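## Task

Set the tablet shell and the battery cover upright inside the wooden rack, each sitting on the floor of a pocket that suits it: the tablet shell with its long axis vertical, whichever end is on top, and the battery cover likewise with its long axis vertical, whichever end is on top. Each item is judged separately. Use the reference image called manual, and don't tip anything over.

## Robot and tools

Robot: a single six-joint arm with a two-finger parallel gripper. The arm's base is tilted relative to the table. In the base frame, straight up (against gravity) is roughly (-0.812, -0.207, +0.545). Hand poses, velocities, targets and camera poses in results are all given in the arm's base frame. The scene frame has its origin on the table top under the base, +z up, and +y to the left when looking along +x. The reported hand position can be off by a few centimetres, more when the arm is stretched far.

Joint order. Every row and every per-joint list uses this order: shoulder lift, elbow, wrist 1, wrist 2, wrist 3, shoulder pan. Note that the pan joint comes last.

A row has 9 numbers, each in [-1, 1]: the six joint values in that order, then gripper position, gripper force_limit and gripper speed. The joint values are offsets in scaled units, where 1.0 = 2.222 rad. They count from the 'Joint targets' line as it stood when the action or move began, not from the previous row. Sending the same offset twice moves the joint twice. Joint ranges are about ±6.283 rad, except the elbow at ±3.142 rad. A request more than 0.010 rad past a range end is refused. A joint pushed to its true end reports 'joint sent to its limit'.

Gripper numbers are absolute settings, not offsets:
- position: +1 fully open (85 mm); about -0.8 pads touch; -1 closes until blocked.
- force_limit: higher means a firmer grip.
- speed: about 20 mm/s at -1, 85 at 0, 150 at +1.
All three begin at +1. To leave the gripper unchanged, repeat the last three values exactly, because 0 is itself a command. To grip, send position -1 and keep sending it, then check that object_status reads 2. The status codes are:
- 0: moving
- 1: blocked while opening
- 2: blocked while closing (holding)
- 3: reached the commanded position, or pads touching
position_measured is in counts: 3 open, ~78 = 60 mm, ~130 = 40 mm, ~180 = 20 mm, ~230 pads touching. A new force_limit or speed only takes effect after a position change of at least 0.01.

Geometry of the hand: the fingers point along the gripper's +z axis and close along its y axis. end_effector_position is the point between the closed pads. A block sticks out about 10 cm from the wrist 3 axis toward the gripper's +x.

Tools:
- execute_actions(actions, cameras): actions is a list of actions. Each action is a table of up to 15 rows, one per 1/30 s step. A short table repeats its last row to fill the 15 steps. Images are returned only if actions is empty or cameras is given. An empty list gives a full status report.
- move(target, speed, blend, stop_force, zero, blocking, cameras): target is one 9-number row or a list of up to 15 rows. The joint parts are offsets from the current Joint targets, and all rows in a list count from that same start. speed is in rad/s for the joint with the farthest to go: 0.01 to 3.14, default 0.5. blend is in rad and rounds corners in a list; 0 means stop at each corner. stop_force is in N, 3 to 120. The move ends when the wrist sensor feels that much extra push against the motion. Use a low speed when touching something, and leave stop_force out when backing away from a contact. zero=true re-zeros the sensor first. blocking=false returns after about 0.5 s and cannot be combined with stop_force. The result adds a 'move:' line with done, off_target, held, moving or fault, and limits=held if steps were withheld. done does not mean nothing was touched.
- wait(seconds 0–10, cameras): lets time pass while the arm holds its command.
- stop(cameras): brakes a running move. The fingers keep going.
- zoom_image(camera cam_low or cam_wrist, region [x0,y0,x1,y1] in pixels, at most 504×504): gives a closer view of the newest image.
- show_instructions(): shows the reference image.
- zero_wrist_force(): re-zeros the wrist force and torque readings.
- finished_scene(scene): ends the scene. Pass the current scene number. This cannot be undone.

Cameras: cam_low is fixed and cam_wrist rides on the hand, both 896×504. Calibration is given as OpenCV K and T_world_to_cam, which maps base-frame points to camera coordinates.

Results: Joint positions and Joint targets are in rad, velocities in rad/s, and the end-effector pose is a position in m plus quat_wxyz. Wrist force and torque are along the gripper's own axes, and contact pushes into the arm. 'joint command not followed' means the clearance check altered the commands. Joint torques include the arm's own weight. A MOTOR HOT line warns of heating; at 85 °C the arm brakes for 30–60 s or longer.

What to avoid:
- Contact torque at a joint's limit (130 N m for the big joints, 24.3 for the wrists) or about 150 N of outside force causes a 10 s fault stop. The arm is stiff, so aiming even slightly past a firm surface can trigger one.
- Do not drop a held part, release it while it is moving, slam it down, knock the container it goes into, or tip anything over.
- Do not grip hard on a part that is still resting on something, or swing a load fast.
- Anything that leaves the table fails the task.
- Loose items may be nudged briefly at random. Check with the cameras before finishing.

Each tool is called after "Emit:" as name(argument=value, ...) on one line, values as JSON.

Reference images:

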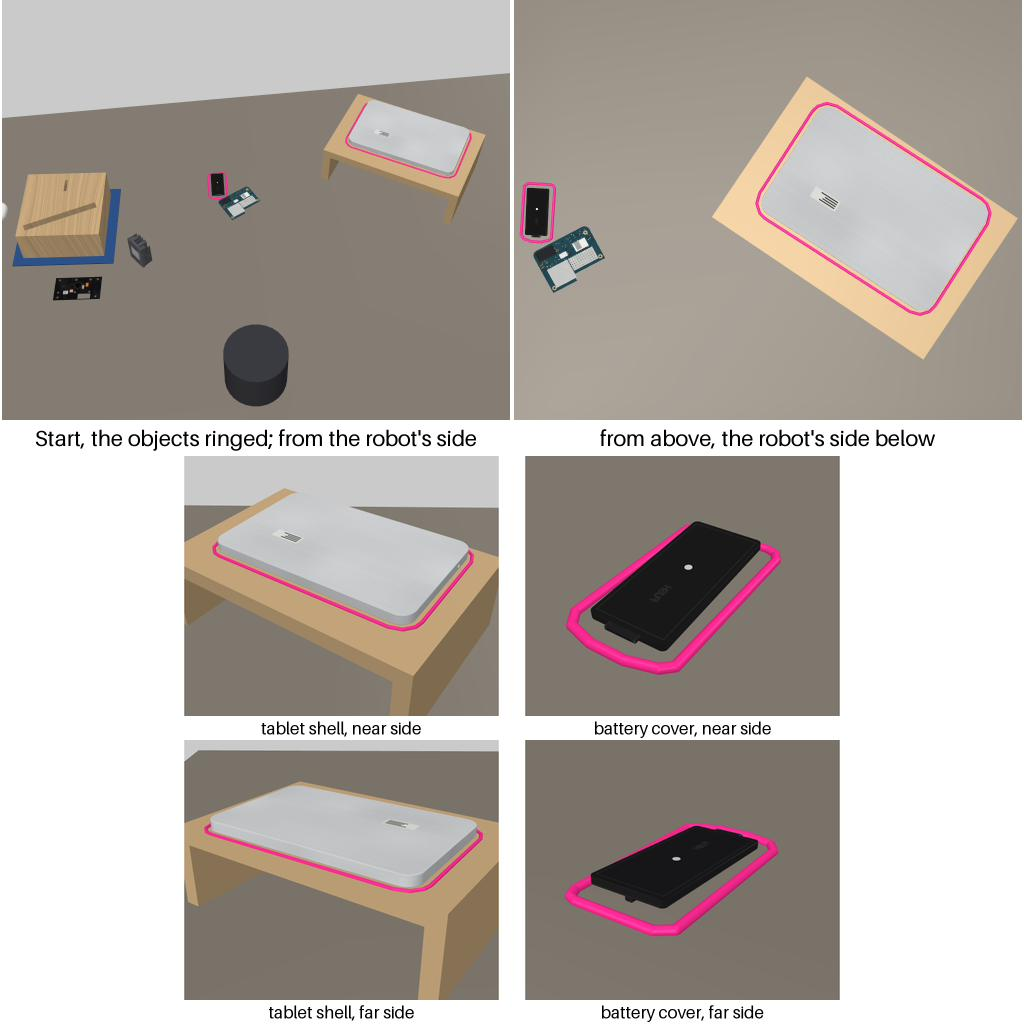

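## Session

Emit:
execute_actions(actions=[])

Emit:
show_instructions()

Scene clock: 0.00 s.
end_effector_position=(+0.3498, +0.1692, +0.2042) position_measured=3 object_status=3 end_effector_quat_wxyz=(-0.324, -0.101, +0.928, -0.155)
Joint names: [shoulder lift, elbow, wrist 1, wrist 2, wrist 3, shoulder pan]
Joint positions: [-1.347 1.65 -1.163 -1.779 0.104 0.242]
Joint velocities: within noise
Joint torques (N m): no reading
Motor temperatures (°C): [35 30 36 46 38 37]
Wrist force (N): no reading
Wrist torque (N m): no reading
Wrist force, peak (N): no reading
Joint targets: [-1.347 1.650 -1.163 -1.779 0.104 0.242]
Tool commands: gripper/position=+1.0 gripper/force_limit=+1.0 gripper/speed=+1.0
camera_calibration:
cam_wrist: T_world_to_cam=[[-0.273604, 0.937285, -0.215958, -0.00933376], [0.925028, 0.19489, -0.326098, -0.277527], [-0.263559, -0.288989, -0.920338, 0.459738], [0, 0, 0, 1]] pos_world=[0.375335, 0.195695, 0.330598]

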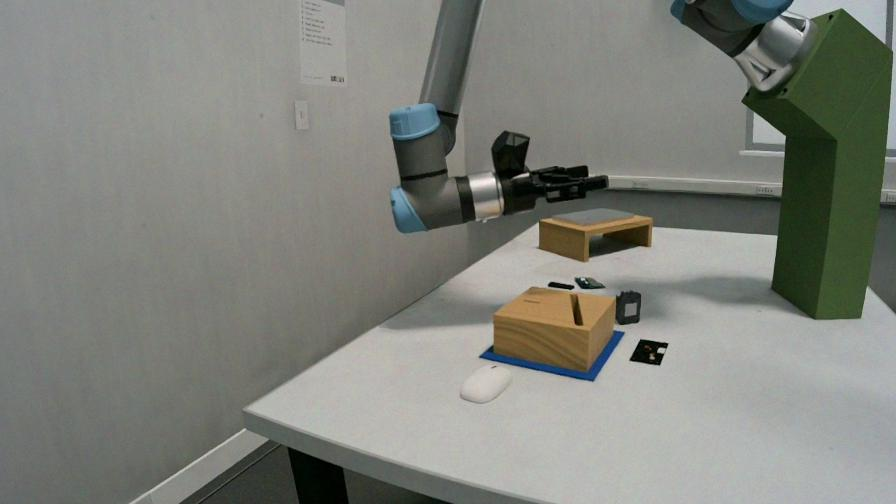

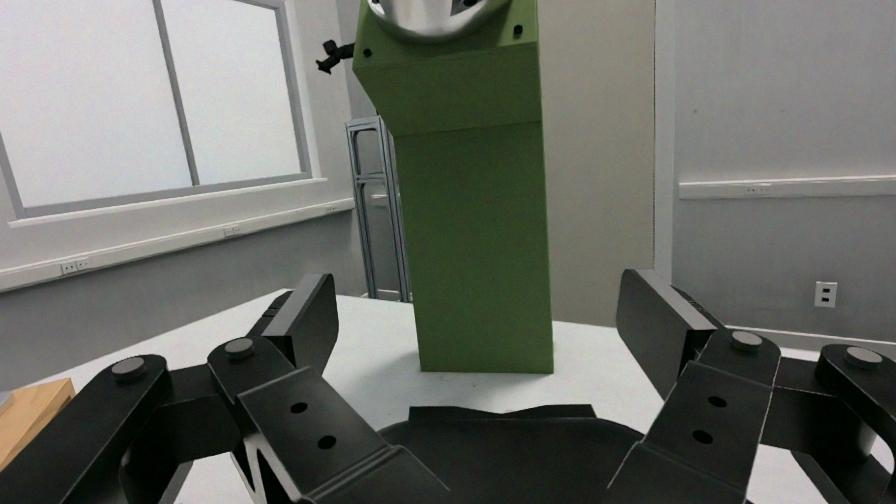

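Reference images for this scene: manual.

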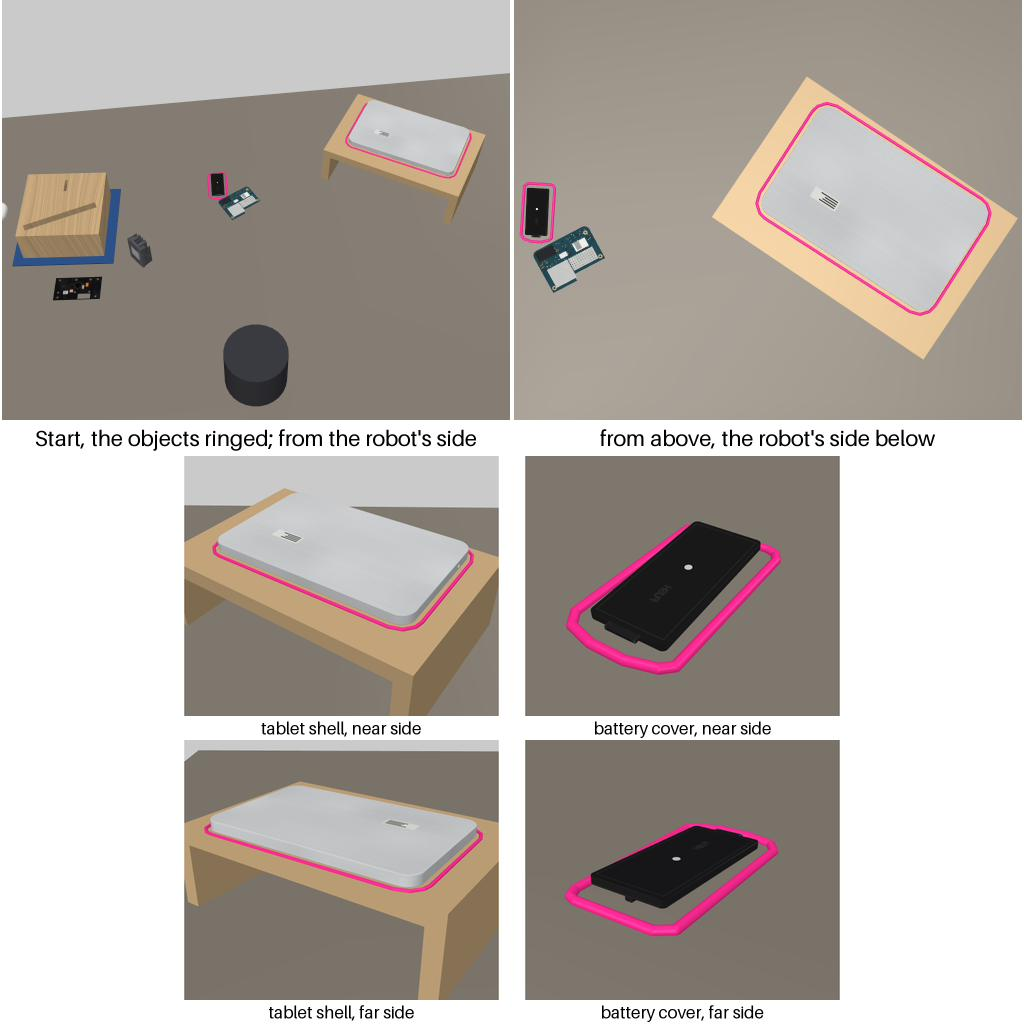

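Emit:
zoom_image(camera="cam_low", region=[460, 200, 700, 410])

Emit:
zoom_image(camera="cam_low", region=[470, 270, 660, 400])

Scaled by 2.100.

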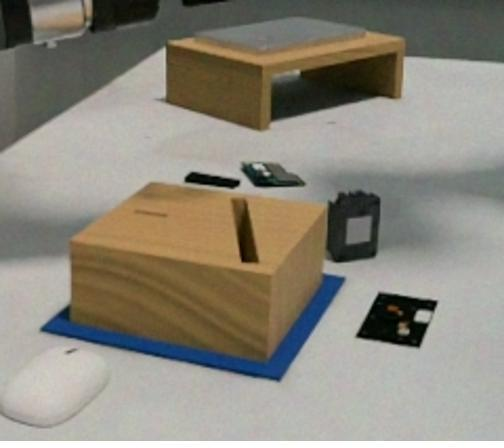

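Scaled by 2.653.

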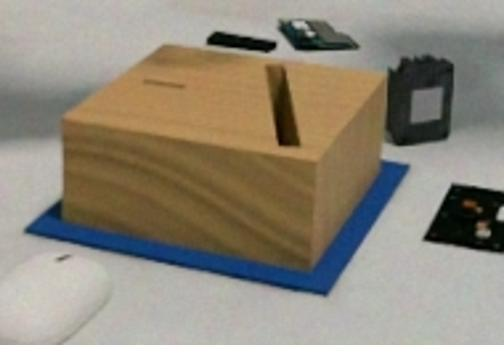

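Emit:
move(target=[-0.1962,0.3688,-0.9194,0.2560,-0.99,-0.1918,1,0.1,-1], speed=1.0)

Emit:
move(target=[0,0,0,0,-0.4347,0,1,0.1,-1], speed=1.0, cameras=["all"])

Scene clock: 36.90 s.
end_effector_position=(+0.5004, +0.1348, +0.2703) position_measured=3 object_status=3 end_effector_quat_wxyz=(-0.333, +0.762, -0.438, +0.341)
Joint names: [shoulder lift, elbow, wrist 1, wrist 2, wrist 3, shoulder pan]
Joint positions: [-1.783 2.47 -3.206 -1.21 -2.096 -0.184]
Joint torques (N m): [-18.81 -6.52 -4.38 -2.04 -1.22 19.11]
Wrist force (N): [-0.8 1.8 -0.2]
Wrist torque (N m): [-0.03 0.42 0.15]
Wrist force, peak (N): [0.4 2.6 -0.3]
Joint targets: [-1.783 2.470 -3.206 -1.210 -2.096 -0.184]
move: done

Scene clock: 38.43 s.
end_effector_position=(+0.5004, +0.1349, +0.2703) position_measured=3 object_status=3 end_effector_quat_wxyz=(-0.136, +0.878, -0.034, +0.457)
Joint names: [shoulder lift, elbow, wrist 1, wrist 2, wrist 3, shoulder pan]
Joint positions: [-1.783 2.47 -3.206 -1.21 -3.062 -0.184]
Joint torques (N m): [-19.47 -0.99 -5.06 -0.85 -1.17 19.95]
Wrist force (N): [-0.8 1.6 -0.1]
Wrist torque (N m): [-0.07 0.42 0.15]
Wrist force, peak (N): [-0.8 2.0 0.0]
Joint targets: [-1.783 2.470 -3.206 -1.210 -3.062 -0.184]
move: done
camera_calibration:
cam_wrist: T_world_to_cam=[[0.0490195, -0.962449, -0.266999, 0.18686], [-0.830764, 0.109109, -0.545827, 0.561048], [0.554463, 0.24857, -0.794219, 0.0344363], [0, 0, 0, 1]] pos_world=[0.437845, 0.110068, 0.383477]

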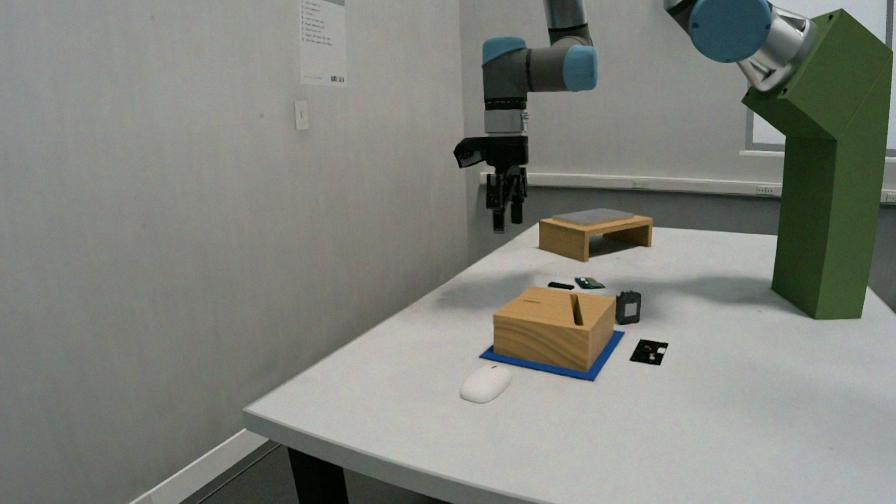

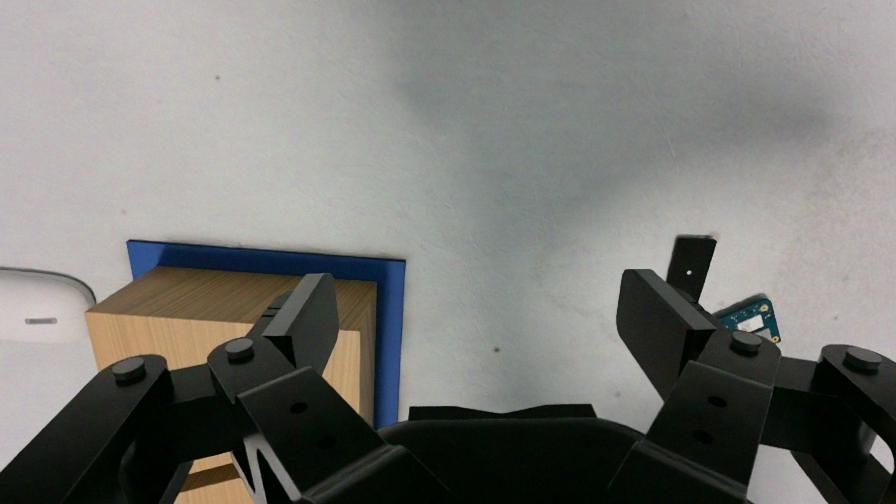

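Emit:
zoom_image(camera="cam_wrist", region=[640, 220, 800, 370])

Emit:
zoom_image(camera="cam_wrist", region=[60, 220, 430, 504])

Scaled by 3.150.

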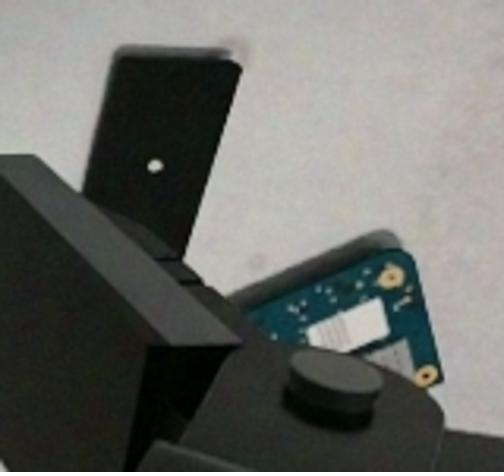

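Scaled by 1.362.

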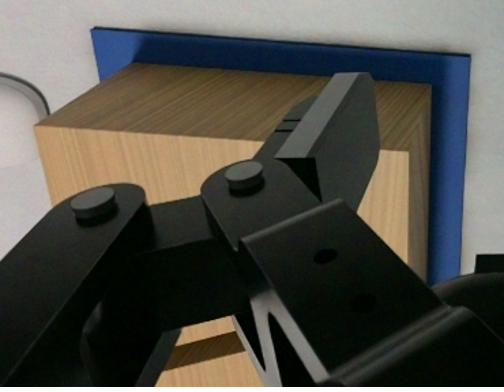

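Emit:
move(target=[0.0629,-0.0305,0.9377,0.4011,0.9,-0.2558,1,0.1,-1], speed=1.0)

Emit:
move(target=[0,0,0,0,0.2178,0,1,0.1,-1], speed=1.0, cameras=["all"])

Emit:
zoom_image(camera="cam_wrist", region=[320, 90, 580, 320])

Scene clock: 54.70 s.
end_effector_position=(+0.4143, +0.1291, +0.1947) position_measured=3 object_status=3 end_effector_quat_wxyz=(+0.097, +0.225, +0.711, +0.659)
Joint names: [shoulder lift, elbow, wrist 1, wrist 2, wrist 3, shoulder pan]
Joint positions: [-1.643 2.402 -1.123 -0.319 -1.062 -0.752]
Joint torques (N m): [-31.96 5.92 2.5 -2.05 1.45 7.84]
Wrist force (N): [0.1 1.8 -0.4]
Wrist torque (N m): [0.18 0.11 0.15]
Wrist force, peak (N): [0.2 2.9 -0.7]
Joint targets: [-1.643 2.402 -1.123 -0.319 -1.062 -0.752]
move: done

Scene clock: 55.77 s.
end_effector_position=(+0.4142, +0.1292, +0.1948) position_measured=3 object_status=3 end_effector_quat_wxyz=(-0.064, +0.389, +0.636, +0.663)
Joint names: [shoulder lift, elbow, wrist 1, wrist 2, wrist 3, shoulder pan]
Joint positions: [-1.643 2.402 -1.123 -0.319 -0.578 -0.752]
Joint torques (N m): [-32.13 8.51 3.25 0.65 1.38 8.61]
Wrist force (N): [-0.3 1.3 -0.3]
Wrist torque (N m): [-0.03 0.14 0.10]
Wrist force, peak (N): [0.2 2.1 -0.4]
Joint targets: [-1.643 2.402 -1.123 -0.319 -0.578 -0.752]
move: done
camera_calibration:
cam_wrist: T_world_to_cam=[[0.577426, -0.199459, 0.791704, -0.358189], [0.483325, -0.698015, -0.528367, 0.00534201], [0.658009, 0.687743, -0.306649, -0.170953], [0, 0, 0, 1]] pos_world=[0.316734, 0.0498561, 0.23398]

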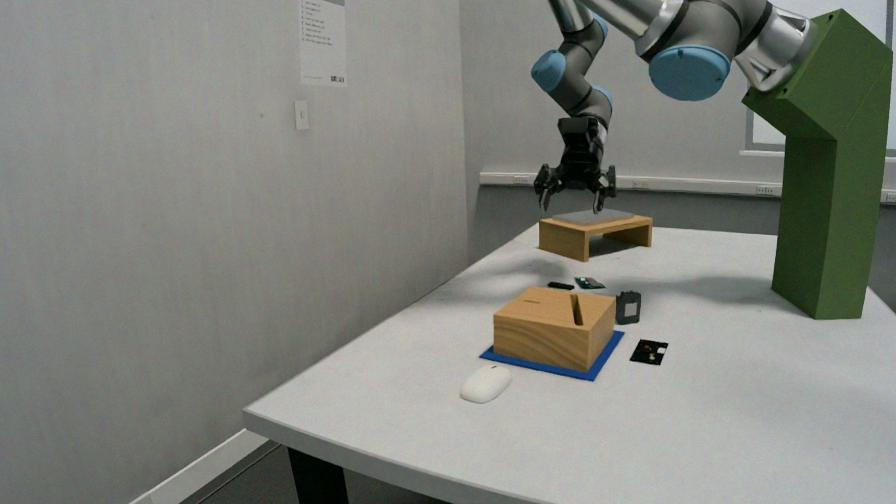

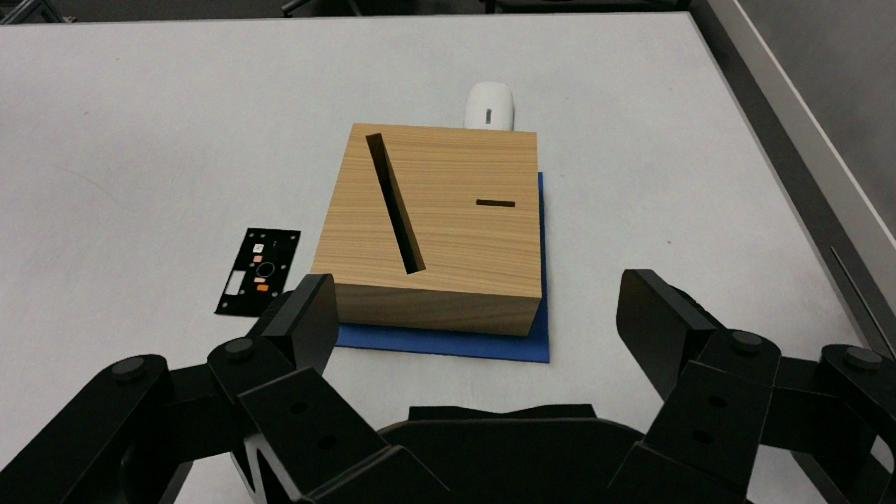

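Scaled by 1.938.

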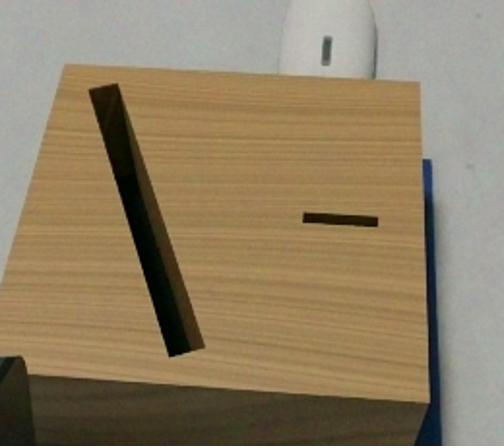

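Emit:
zoom_image(camera="cam_wrist", region=[465, 185, 545, 225])

Emit:
zoom_image(camera="cam_wrist", region=[350, 115, 440, 205])

Emit:
zoom_image(camera="cam_wrist", region=[360, 195, 450, 285])

Scaled by 6.300.

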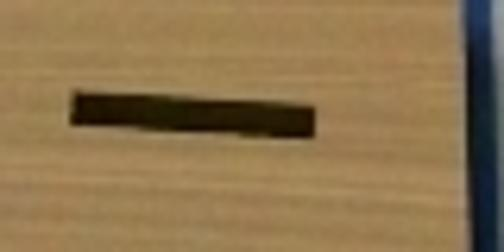

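Scaled by 5.600.

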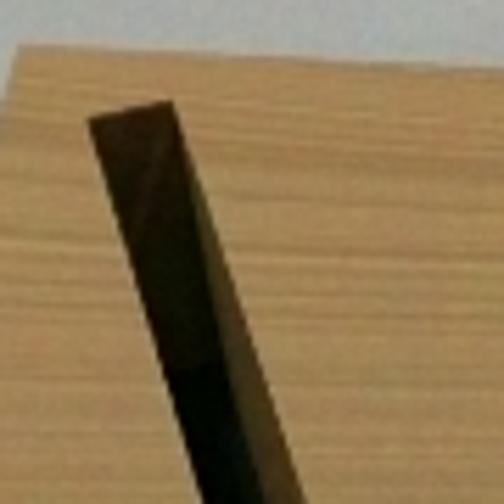

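Scaled by 5.600.

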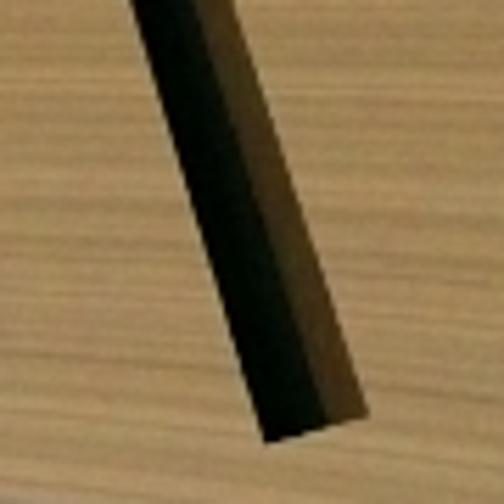

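Emit:
move(target=[0.0950,0.0276,-0.9826,-0.2920,-0.99,0.1098,1,0.1,-1], speed=1.0)

Emit:
move(target=[0,0,0,0,-0.2359,0,0.095,0.1,-1], speed=0.8, cameras=["all"])

Emit:
zoom_image(camera="cam_wrist", region=[350, 100, 600, 400])

Scene clock: 71.80 s.
end_effector_position=(+0.5492, +0.0137, +0.1501) position_measured=3 object_status=3 end_effector_quat_wxyz=(-0.255, +0.856, -0.286, +0.348)
Joint names: [shoulder lift, elbow, wrist 1, wrist 2, wrist 3, shoulder pan]
Joint positions: [-1.432 2.463 -3.306 -0.967 -2.778 -0.508]
Joint torques (N m): [-39.56 -2.2 -3.8 1.37 -1.1 -14.17]
Wrist force (N): [-1.0 1.9 -0.1]
Wrist torque (N m): [0.00 0.49 0.19]
Wrist force, peak (N): [0.4 3.0 -0.7]
Joint targets: [-1.432 2.463 -3.306 -0.967 -2.778 -0.508]
move: done

Scene clock: 74.20 s.
end_effector_position=(+0.5493, +0.0135, +0.1502) position_measured=117 object_status=0 end_effector_quat_wxyz=(-0.155, +0.900, -0.054, +0.403)
Joint names: [shoulder lift, elbow, wrist 1, wrist 2, wrist 3, shoulder pan]
Joint positions: [-1.432 2.463 -3.306 -0.967 -3.302 -0.508]
Joint torques (N m): [-40.49 -5.76 -4.12 -1.85 -1.92 -14.04]
Wrist force (N): [-1.0 2.0 -0.1]
Wrist torque (N m): [0.00 0.49 0.19]
Wrist force, peak (N): [-1.1 2.2 -0.2]
Joint targets: [-1.432 2.463 -3.306 -0.967 -3.302 -0.508]
move: done
camera_calibration:
cam_wrist: T_world_to_cam=[[0.0120317, -0.947814, -0.318598, 0.0634916], [-0.889717, 0.135267, -0.436012, 0.564952], [0.456354, 0.288708, -0.841659, 0.00262408], [0, 0, 0, 1]] pos_world=[0.500686, -0.0169986, 0.268763]

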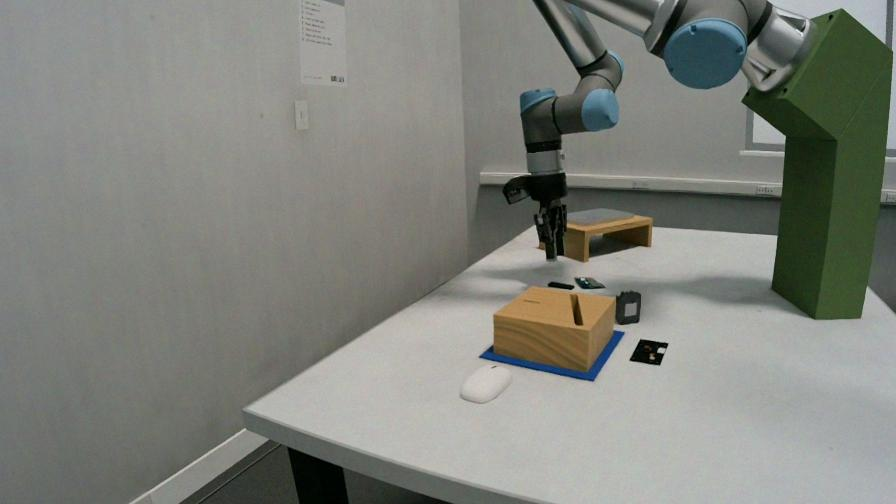

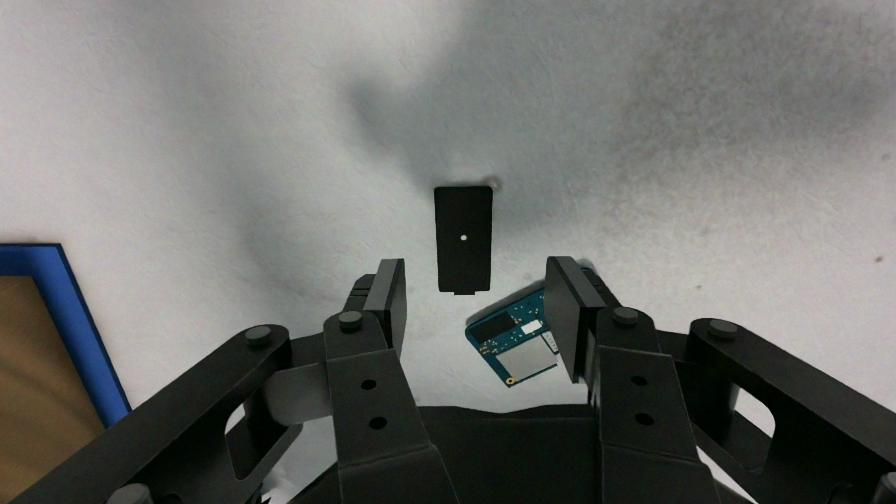

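Scaled by 1.680.

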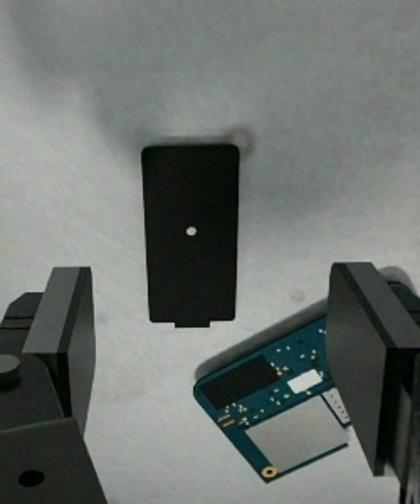

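Emit:
move(target=[0.0609,-0.0343,-0.0412,-0.0201,0.0178,0.0297,0.095,0.1,-1], speed=0.1, stop_force=10, cameras=["all"])

Emit:
zoom_image(camera="cam_wrist", region=[380, 180, 560, 400])

Emit:
zoom_image(camera="cam_low", region=[500, 200, 620, 300])

Scene clock: 81.87 s.
end_effector_position=(+0.5822, +0.0225, +0.1294) position_measured=117 object_status=3 end_effector_quat_wxyz=(-0.151, +0.901, -0.045, +0.404)
Joint names: [shoulder lift, elbow, wrist 1, wrist 2, wrist 3, shoulder pan]
Joint positions: [-1.297 2.387 -3.398 -1.012 -3.263 -0.442]
Joint torques (N m): [-41.41 12.97 0.25 1.9 -1.58 -15.11]
Wrist force (N): [-1.0 2.0 -0.3]
Wrist torque (N m): [0.03 0.48 0.18]
Wrist force, peak (N): [-1.2 2.2 -0.6]
Joint targets: [-1.297 2.387 -3.398 -1.012 -3.263 -0.442]
move: done
camera_calibration:
cam_wrist: T_world_to_cam=[[0.0244341, -0.952368, -0.303971, 0.0559872], [-0.889375, 0.118145, -0.44165, 0.584861], [0.456526, 0.281135, -0.844125, -0.032122], [0, 0, 0, 1]] pos_world=[0.533457, -0.00674739, 0.248207]

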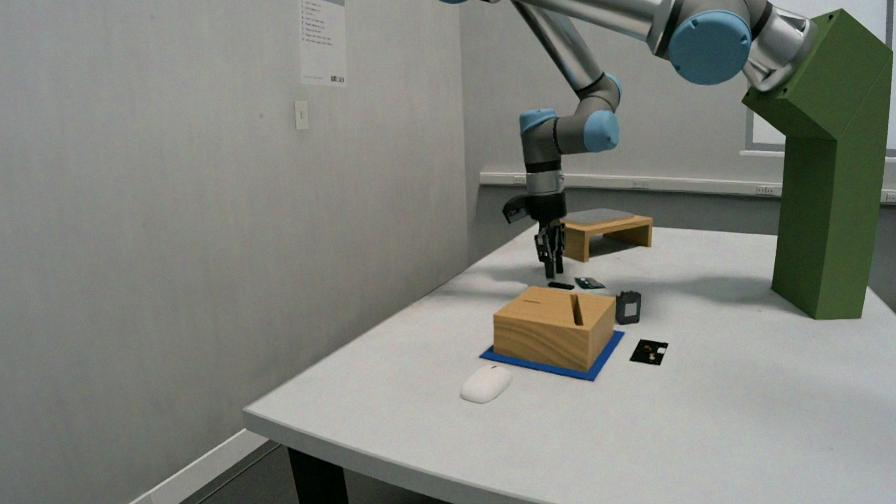

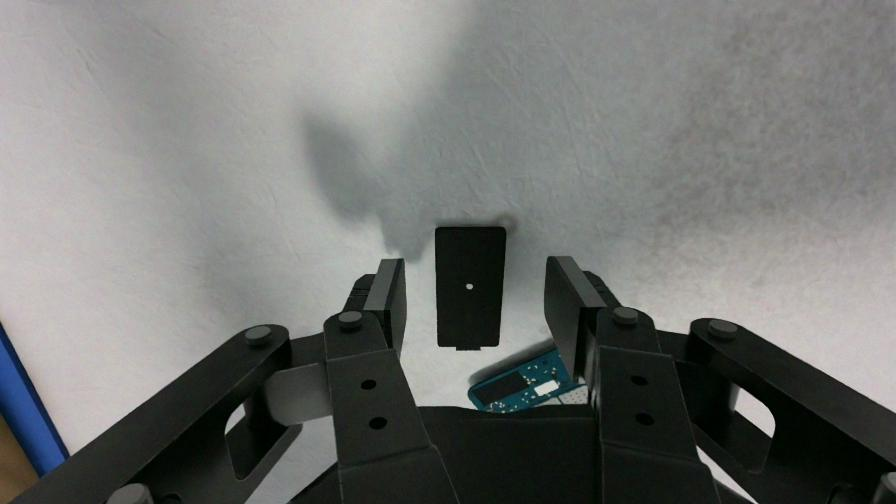

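Scaled by 2.291.

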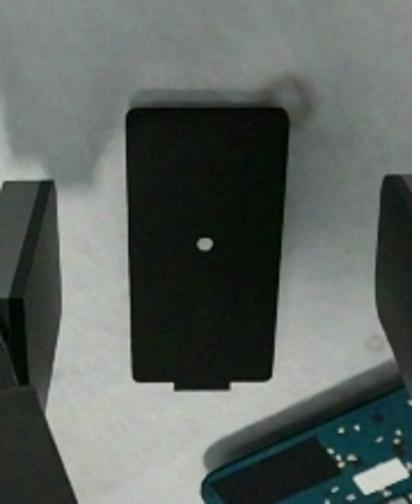

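Scaled by 4.200.

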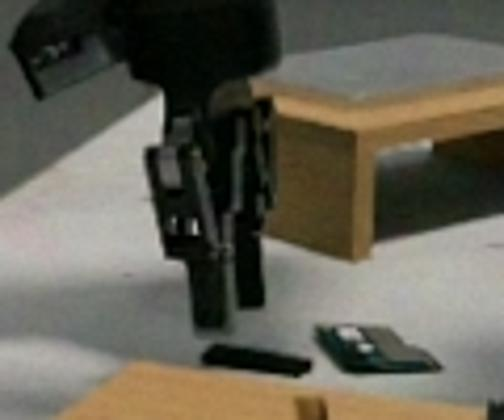

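Emit:
move(target=[0.0304,-0.0206,-0.0160,-0.0095,0.0126,0.0144,0.095,0.1,-1], speed=0.025, stop_force=5, cameras=["all"])

Emit:
zoom_image(camera="cam_wrist", region=[380, 200, 560, 420])

Emit:
zoom_image(camera="cam_low", region=[530, 230, 620, 300])

Scene clock: 87.87 s.
end_effector_position=(+0.5982, +0.0271, +0.1193) position_measured=117 object_status=3 end_effector_quat_wxyz=(-0.151, +0.901, -0.046, +0.404)
Joint names: [shoulder lift, elbow, wrist 1, wrist 2, wrist 3, shoulder pan]
Joint positions: [-1.237 2.347 -3.429 -1.031 -3.238 -0.414]
Joint torques (N m): [-42.91 13.15 0.14 1.51 -1.7 -14.83]
Wrist force (N): [-2.2 1.4 -4.4]
Wrist torque (N m): [-0.08 0.54 0.22]
Wrist force, peak (N): [-11.9 0.2 -38.2]
Joint targets: [-1.237 2.347 -3.429 -1.031 -3.238 -0.414]
move: contact
camera_calibration:
cam_wrist: T_world_to_cam=[[0.0244332, -0.952136, -0.304695, 0.0569837], [-0.889586, 0.118352, -0.441169, 0.594191], [0.456115, 0.281832, -0.844115, -0.0490343], [0, 0, 0, 1]] pos_world=[0.549556, -0.00224771, 0.238111]

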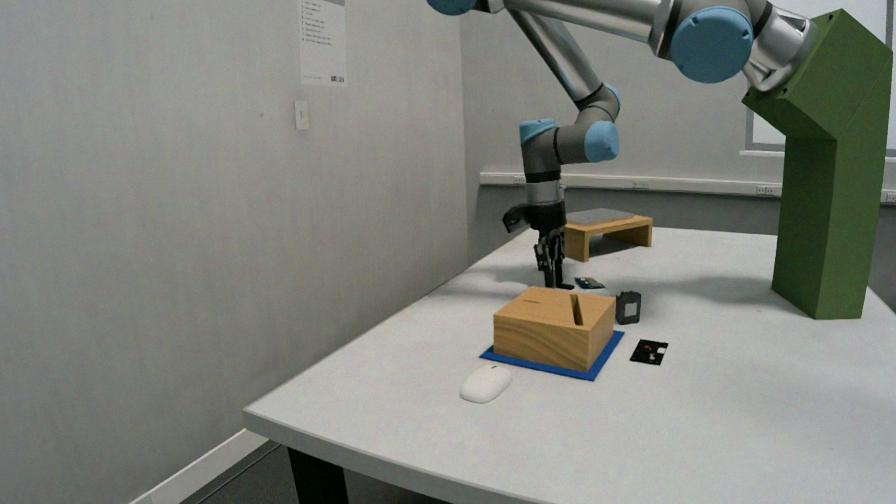

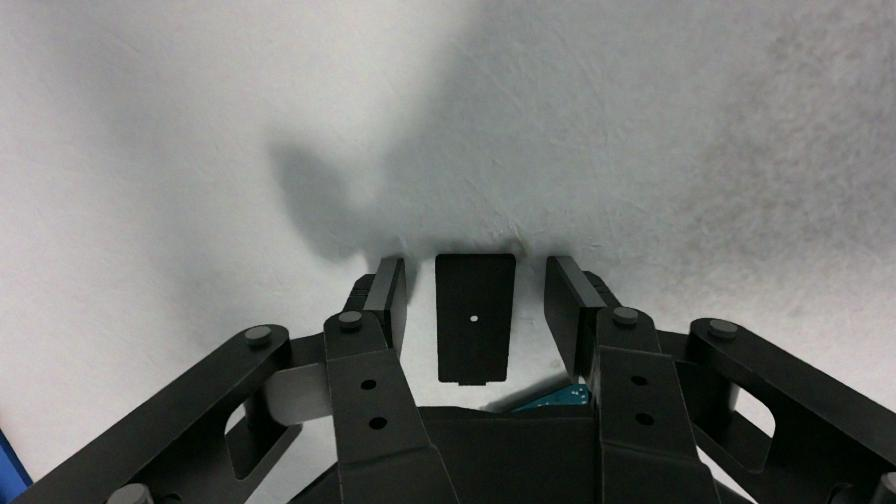

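Scaled by 2.291.

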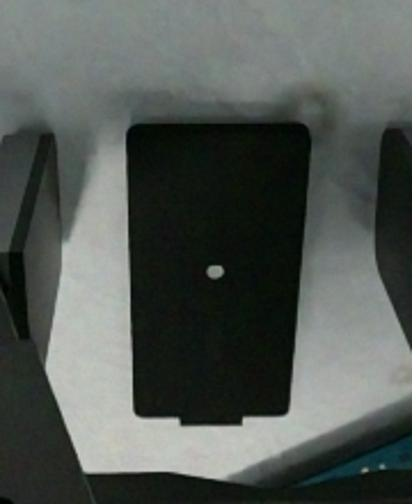

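Scaled by 5.600.

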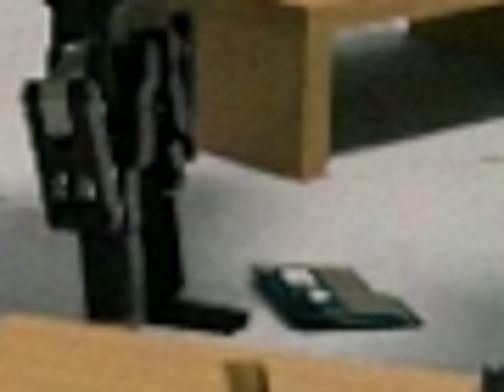

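Emit:
move(target=[[-0.0069,0.0046,0.0037,0.0022,-0.0029,-0.0033,0.095,0.1,-1],[-0.0069,0.0046,0.0037,0.0022,-0.0029,-0.0033,-0.187,0.1,-1]], speed=0.05)

Emit:
move(target=[0.0069,-0.0046,-0.0037,-0.0022,0.0029,0.0033,-0.187,0.1,-1], speed=0.01, stop_force=5, cameras=["all"])

Emit:
zoom_image(camera="cam_wrist", region=[380, 200, 560, 420])

Scene clock: 91.93 s.
end_effector_position=(+0.5942, +0.0257, +0.1221) position_measured=152 object_status=0 end_effector_quat_wxyz=(-0.151, +0.901, -0.045, +0.404)
Joint names: [shoulder lift, elbow, wrist 1, wrist 2, wrist 3, shoulder pan]
Joint positions: [-1.253 2.357 -3.421 -1.026 -3.244 -0.421]
Joint torques (N m): [-20.01 -4.1 -4.41 -1.97 1.45 6.13]
Wrist force (N): [-0.9 2.1 -0.4]
Wrist torque (N m): [0.03 0.47 0.36]
Wrist force, peak (N): [-2.3 1.1 -4.5]
Joint targets: [-1.253 2.357 -3.421 -1.026 -3.244 -0.421]
move: done

Scene clock: 93.93 s.
end_effector_position=(+0.5970, +0.0266, +0.1202) position_measured=152 object_status=3 end_effector_quat_wxyz=(-0.151, +0.901, -0.046, +0.404)
Joint names: [shoulder lift, elbow, wrist 1, wrist 2, wrist 3, shoulder pan]
Joint positions: [-1.242 2.35 -3.426 -1.029 -3.24 -0.416]
Joint torques (N m): [-41.24 13.18 0.25 1.6 -1.22 -15.82]
Wrist force (N): [-3.2 1.5 -8.4]
Wrist torque (N m): [-0.12 0.53 0.21]
Wrist force, peak (N): [-7.1 1.6 -19.5]
Joint targets: [-1.242 2.350 -3.426 -1.029 -3.240 -0.416]
move: contact
camera_calibration:
cam_wrist: T_world_to_cam=[[0.0245024, -0.952178, -0.304559, 0.0567122], [-0.889576, 0.118235, -0.441219, 0.593452], [0.456129, 0.28174, -0.844138, -0.0476282], [0, 0, 0, 1]] pos_world=[0.548256, -0.00274798, 0.23891]

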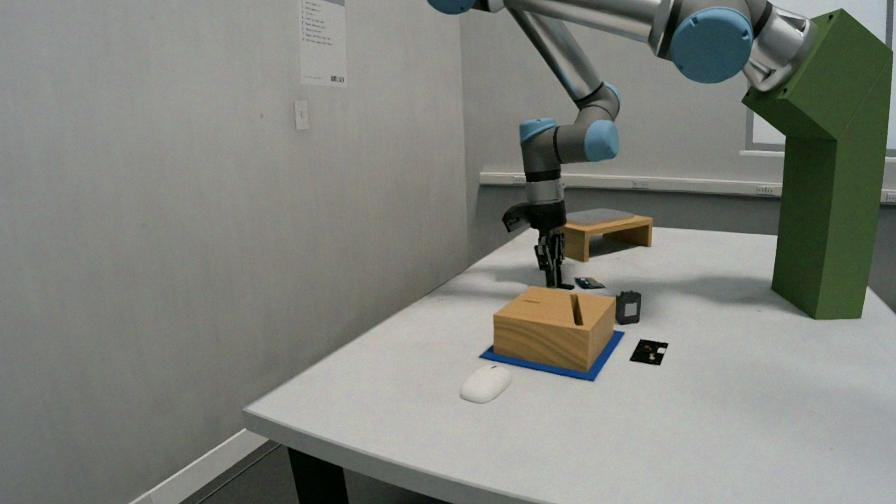

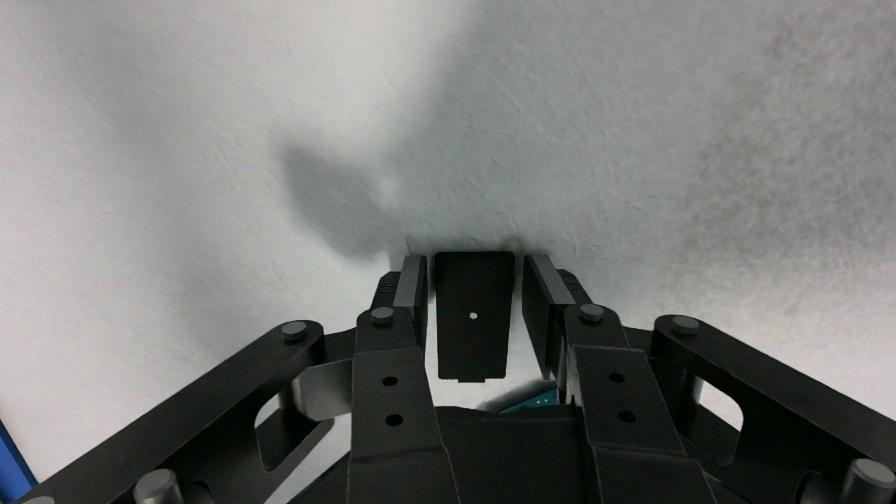

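Scaled by 2.291.

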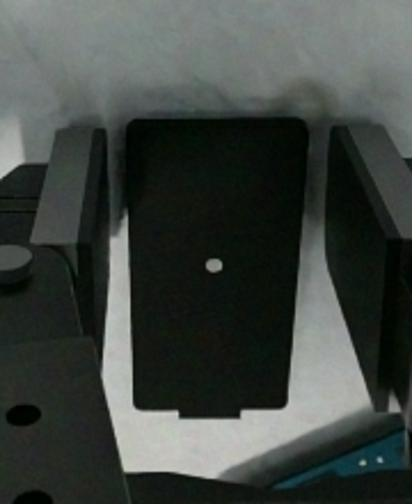

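Emit:
move(target=[[-0.0017,0.0011,0.0009,0.0005,-0.0007,-0.0008,-0.187,-0.3,-1],[-0.0017,0.0011,0.0009,0.0005,-0.0007,-0.0008,-1,-0.3,-1]], speed=0.03, cameras=["all"])

Emit:
zoom_image(camera="cam_wrist", region=[380, 200, 560, 420])

Scene clock: 96.17 s.
end_effector_position=(+0.5960, +0.0263, +0.1209) position_measured=171 object_status=0 end_effector_quat_wxyz=(-0.151, +0.901, -0.046, +0.404)
Joint names: [shoulder lift, elbow, wrist 1, wrist 2, wrist 3, shoulder pan]
Joint positions: [-1.246 2.352 -3.424 -1.028 -3.242 -0.418]
Joint torques (N m): [-24.97 1.67 -2.32 0.51 0.04 -6.21]
Wrist force (N): [-2.5 1.7 -10.8]
Wrist torque (N m): [0.01 0.48 0.36]
Wrist force, peak (N): [-2.7 1.6 -11.0]
Joint targets: [-1.246 2.352 -3.424 -1.028 -3.242 -0.418]
move: done
camera_calibration:
cam_wrist: T_world_to_cam=[[0.0244847, -0.952209, -0.304463, 0.0566812], [-0.889529, 0.118235, -0.441314, 0.592948], [0.456222, 0.281635, -0.844123, -0.0464673], [0, 0, 0, 1]] pos_world=[0.547256, -0.00304783, 0.23971]

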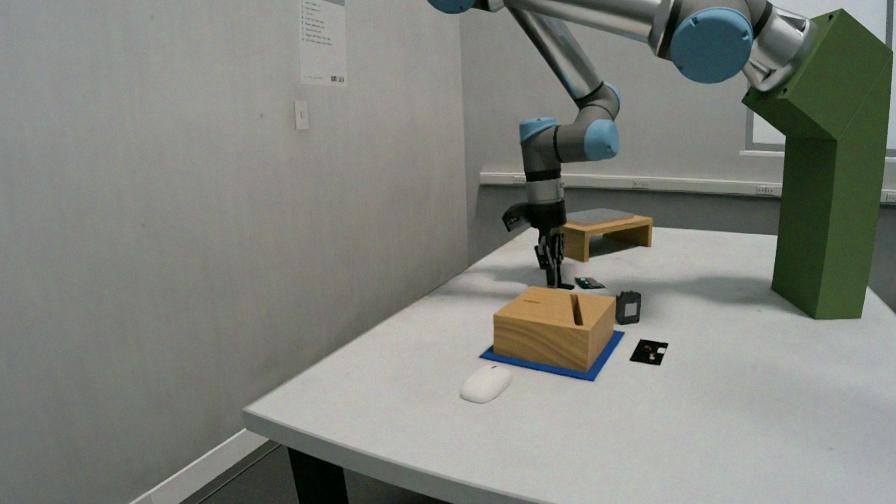

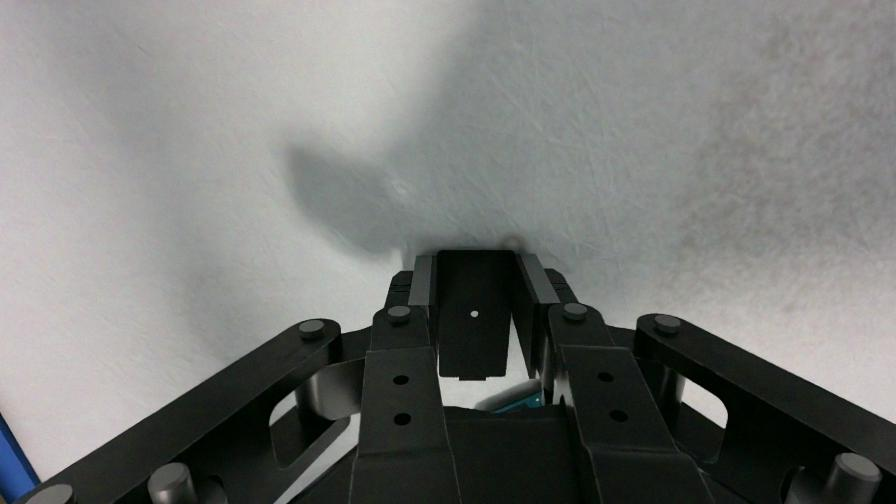

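Scaled by 2.291.

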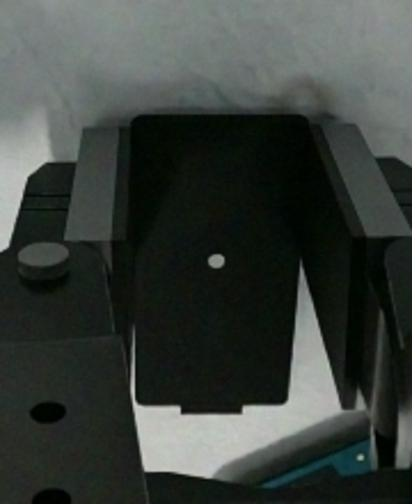

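Emit:
move(target=[-0.0137,0.0092,0.0074,0.0044,-0.0058,-0.0065,-1,-0.3,-1], speed=0.04, cameras=["all"])

Emit:
zoom_image(camera="cam_wrist", region=[380, 200, 560, 420])

Emit:
zoom_image(camera="cam_low", region=[530, 230, 620, 300])

Scene clock: 98.40 s.
end_effector_position=(+0.5877, +0.0239, +0.1262) position_measured=171 object_status=2 end_effector_quat_wxyz=(-0.151, +0.901, -0.045, +0.404)
Joint names: [shoulder lift, elbow, wrist 1, wrist 2, wrist 3, shoulder pan]
Joint positions: [-1.277 2.373 -3.408 -1.018 -3.255 -0.433]
Joint torques (N m): [-21.41 -1.41 -2.22 0.57 0.02 -2.45]
Wrist force (N): [-1.0 1.9 -0.2]
Wrist torque (N m): [0.00 0.49 0.36]
Wrist force, peak (N): [-2.6 1.5 -11.1]
Joint targets: [-1.276 2.373 -3.408 -1.018 -3.254 -0.433]
move: done
camera_calibration:
cam_wrist: T_world_to_cam=[[0.0247495, -0.95232, -0.304095, 0.0560402], [-0.889526, 0.117839, -0.441427, 0.588243], [0.456214, 0.281426, -0.844197, -0.0376686], [0, 0, 0, 1]] pos_world=[0.539056, -0.00534891, 0.244908]

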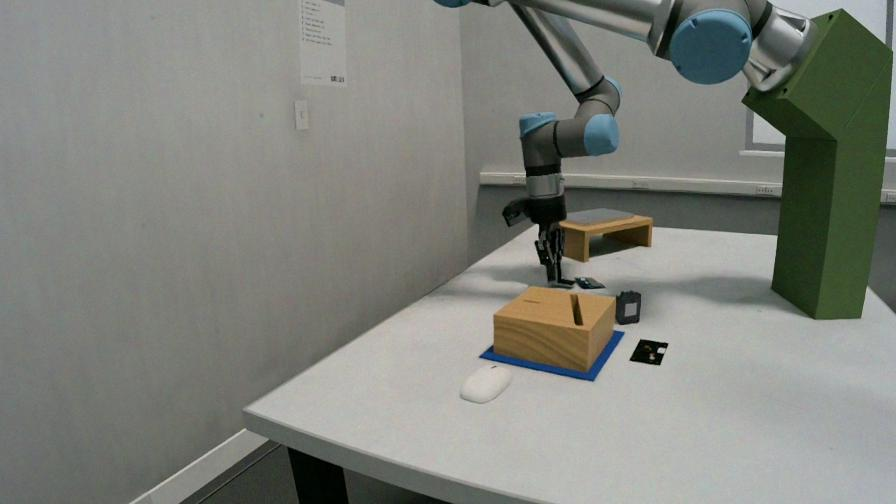

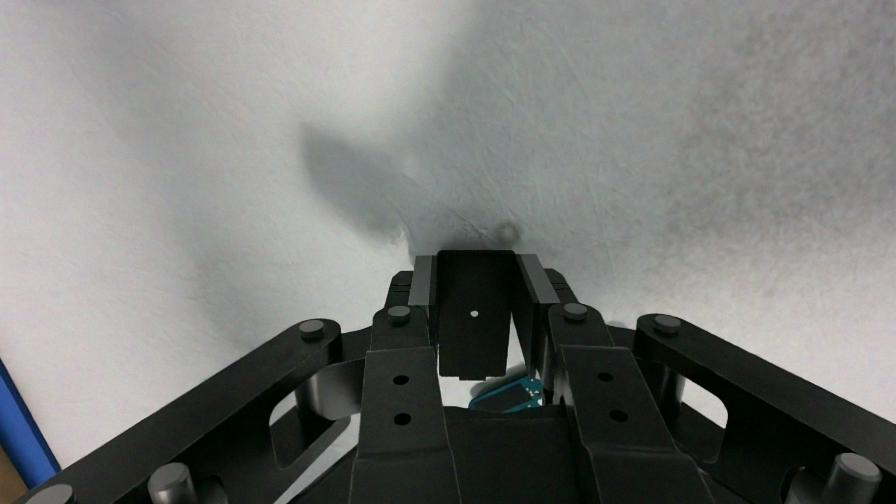

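Scaled by 2.291.

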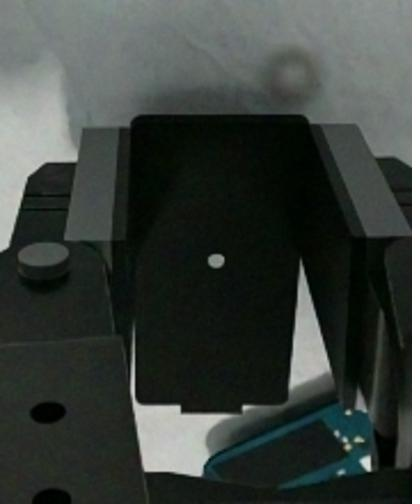

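Scaled by 5.600.

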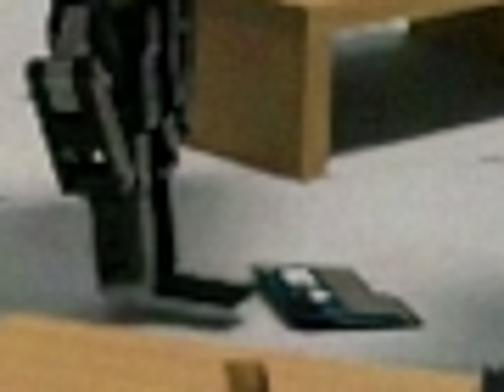

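Emit:
execute_actions(actions=[], cameras=["cam_low"])

Scene clock: 103.97 s.
end_effector_position=(+0.5878, +0.0239, +0.1262) position_measured=171 object_status=2 end_effector_quat_wxyz=(-0.151, +0.901, -0.045, +0.404)
Joint names: [shoulder lift, elbow, wrist 1, wrist 2, wrist 3, shoulder pan]
Joint positions: [-1.276 2.373 -3.408 -1.018 -3.254 -0.433]
Joint velocities: within noise
Joint torques (N m): [-19.49 -4.89 -4.58 -1.98 1.39 6.09]
Motor temperatures (°C): [35 30 36 45 37 36]
Wrist force (N): [-1.1 1.9 -0.3]
Wrist torque (N m): [0.01 0.50 0.36]
Wrist force, peak (N): [-1.1 2.1 -0.4]
Joint targets: [-1.276 2.373 -3.408 -1.018 -3.254 -0.433]
Tool commands: gripper/position=-1.0 gripper/force_limit=-0.3 gripper/speed=-1.0
Images, in order (width x height): cam_low 896x504.

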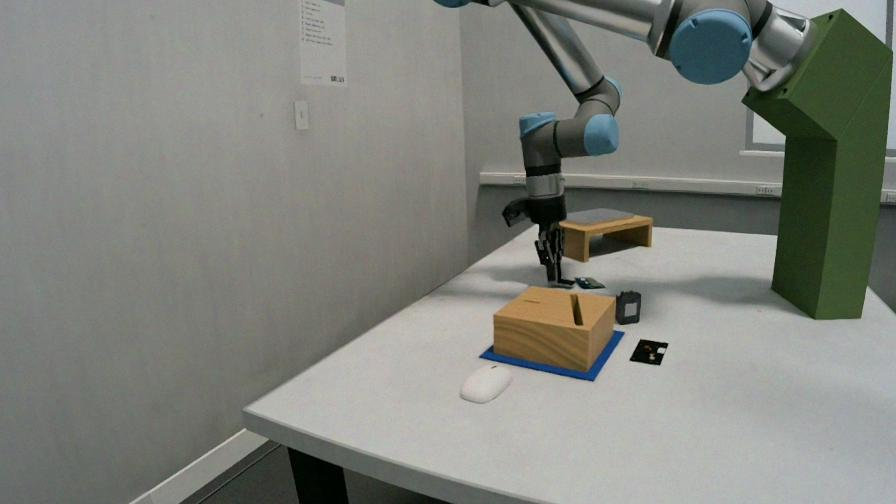

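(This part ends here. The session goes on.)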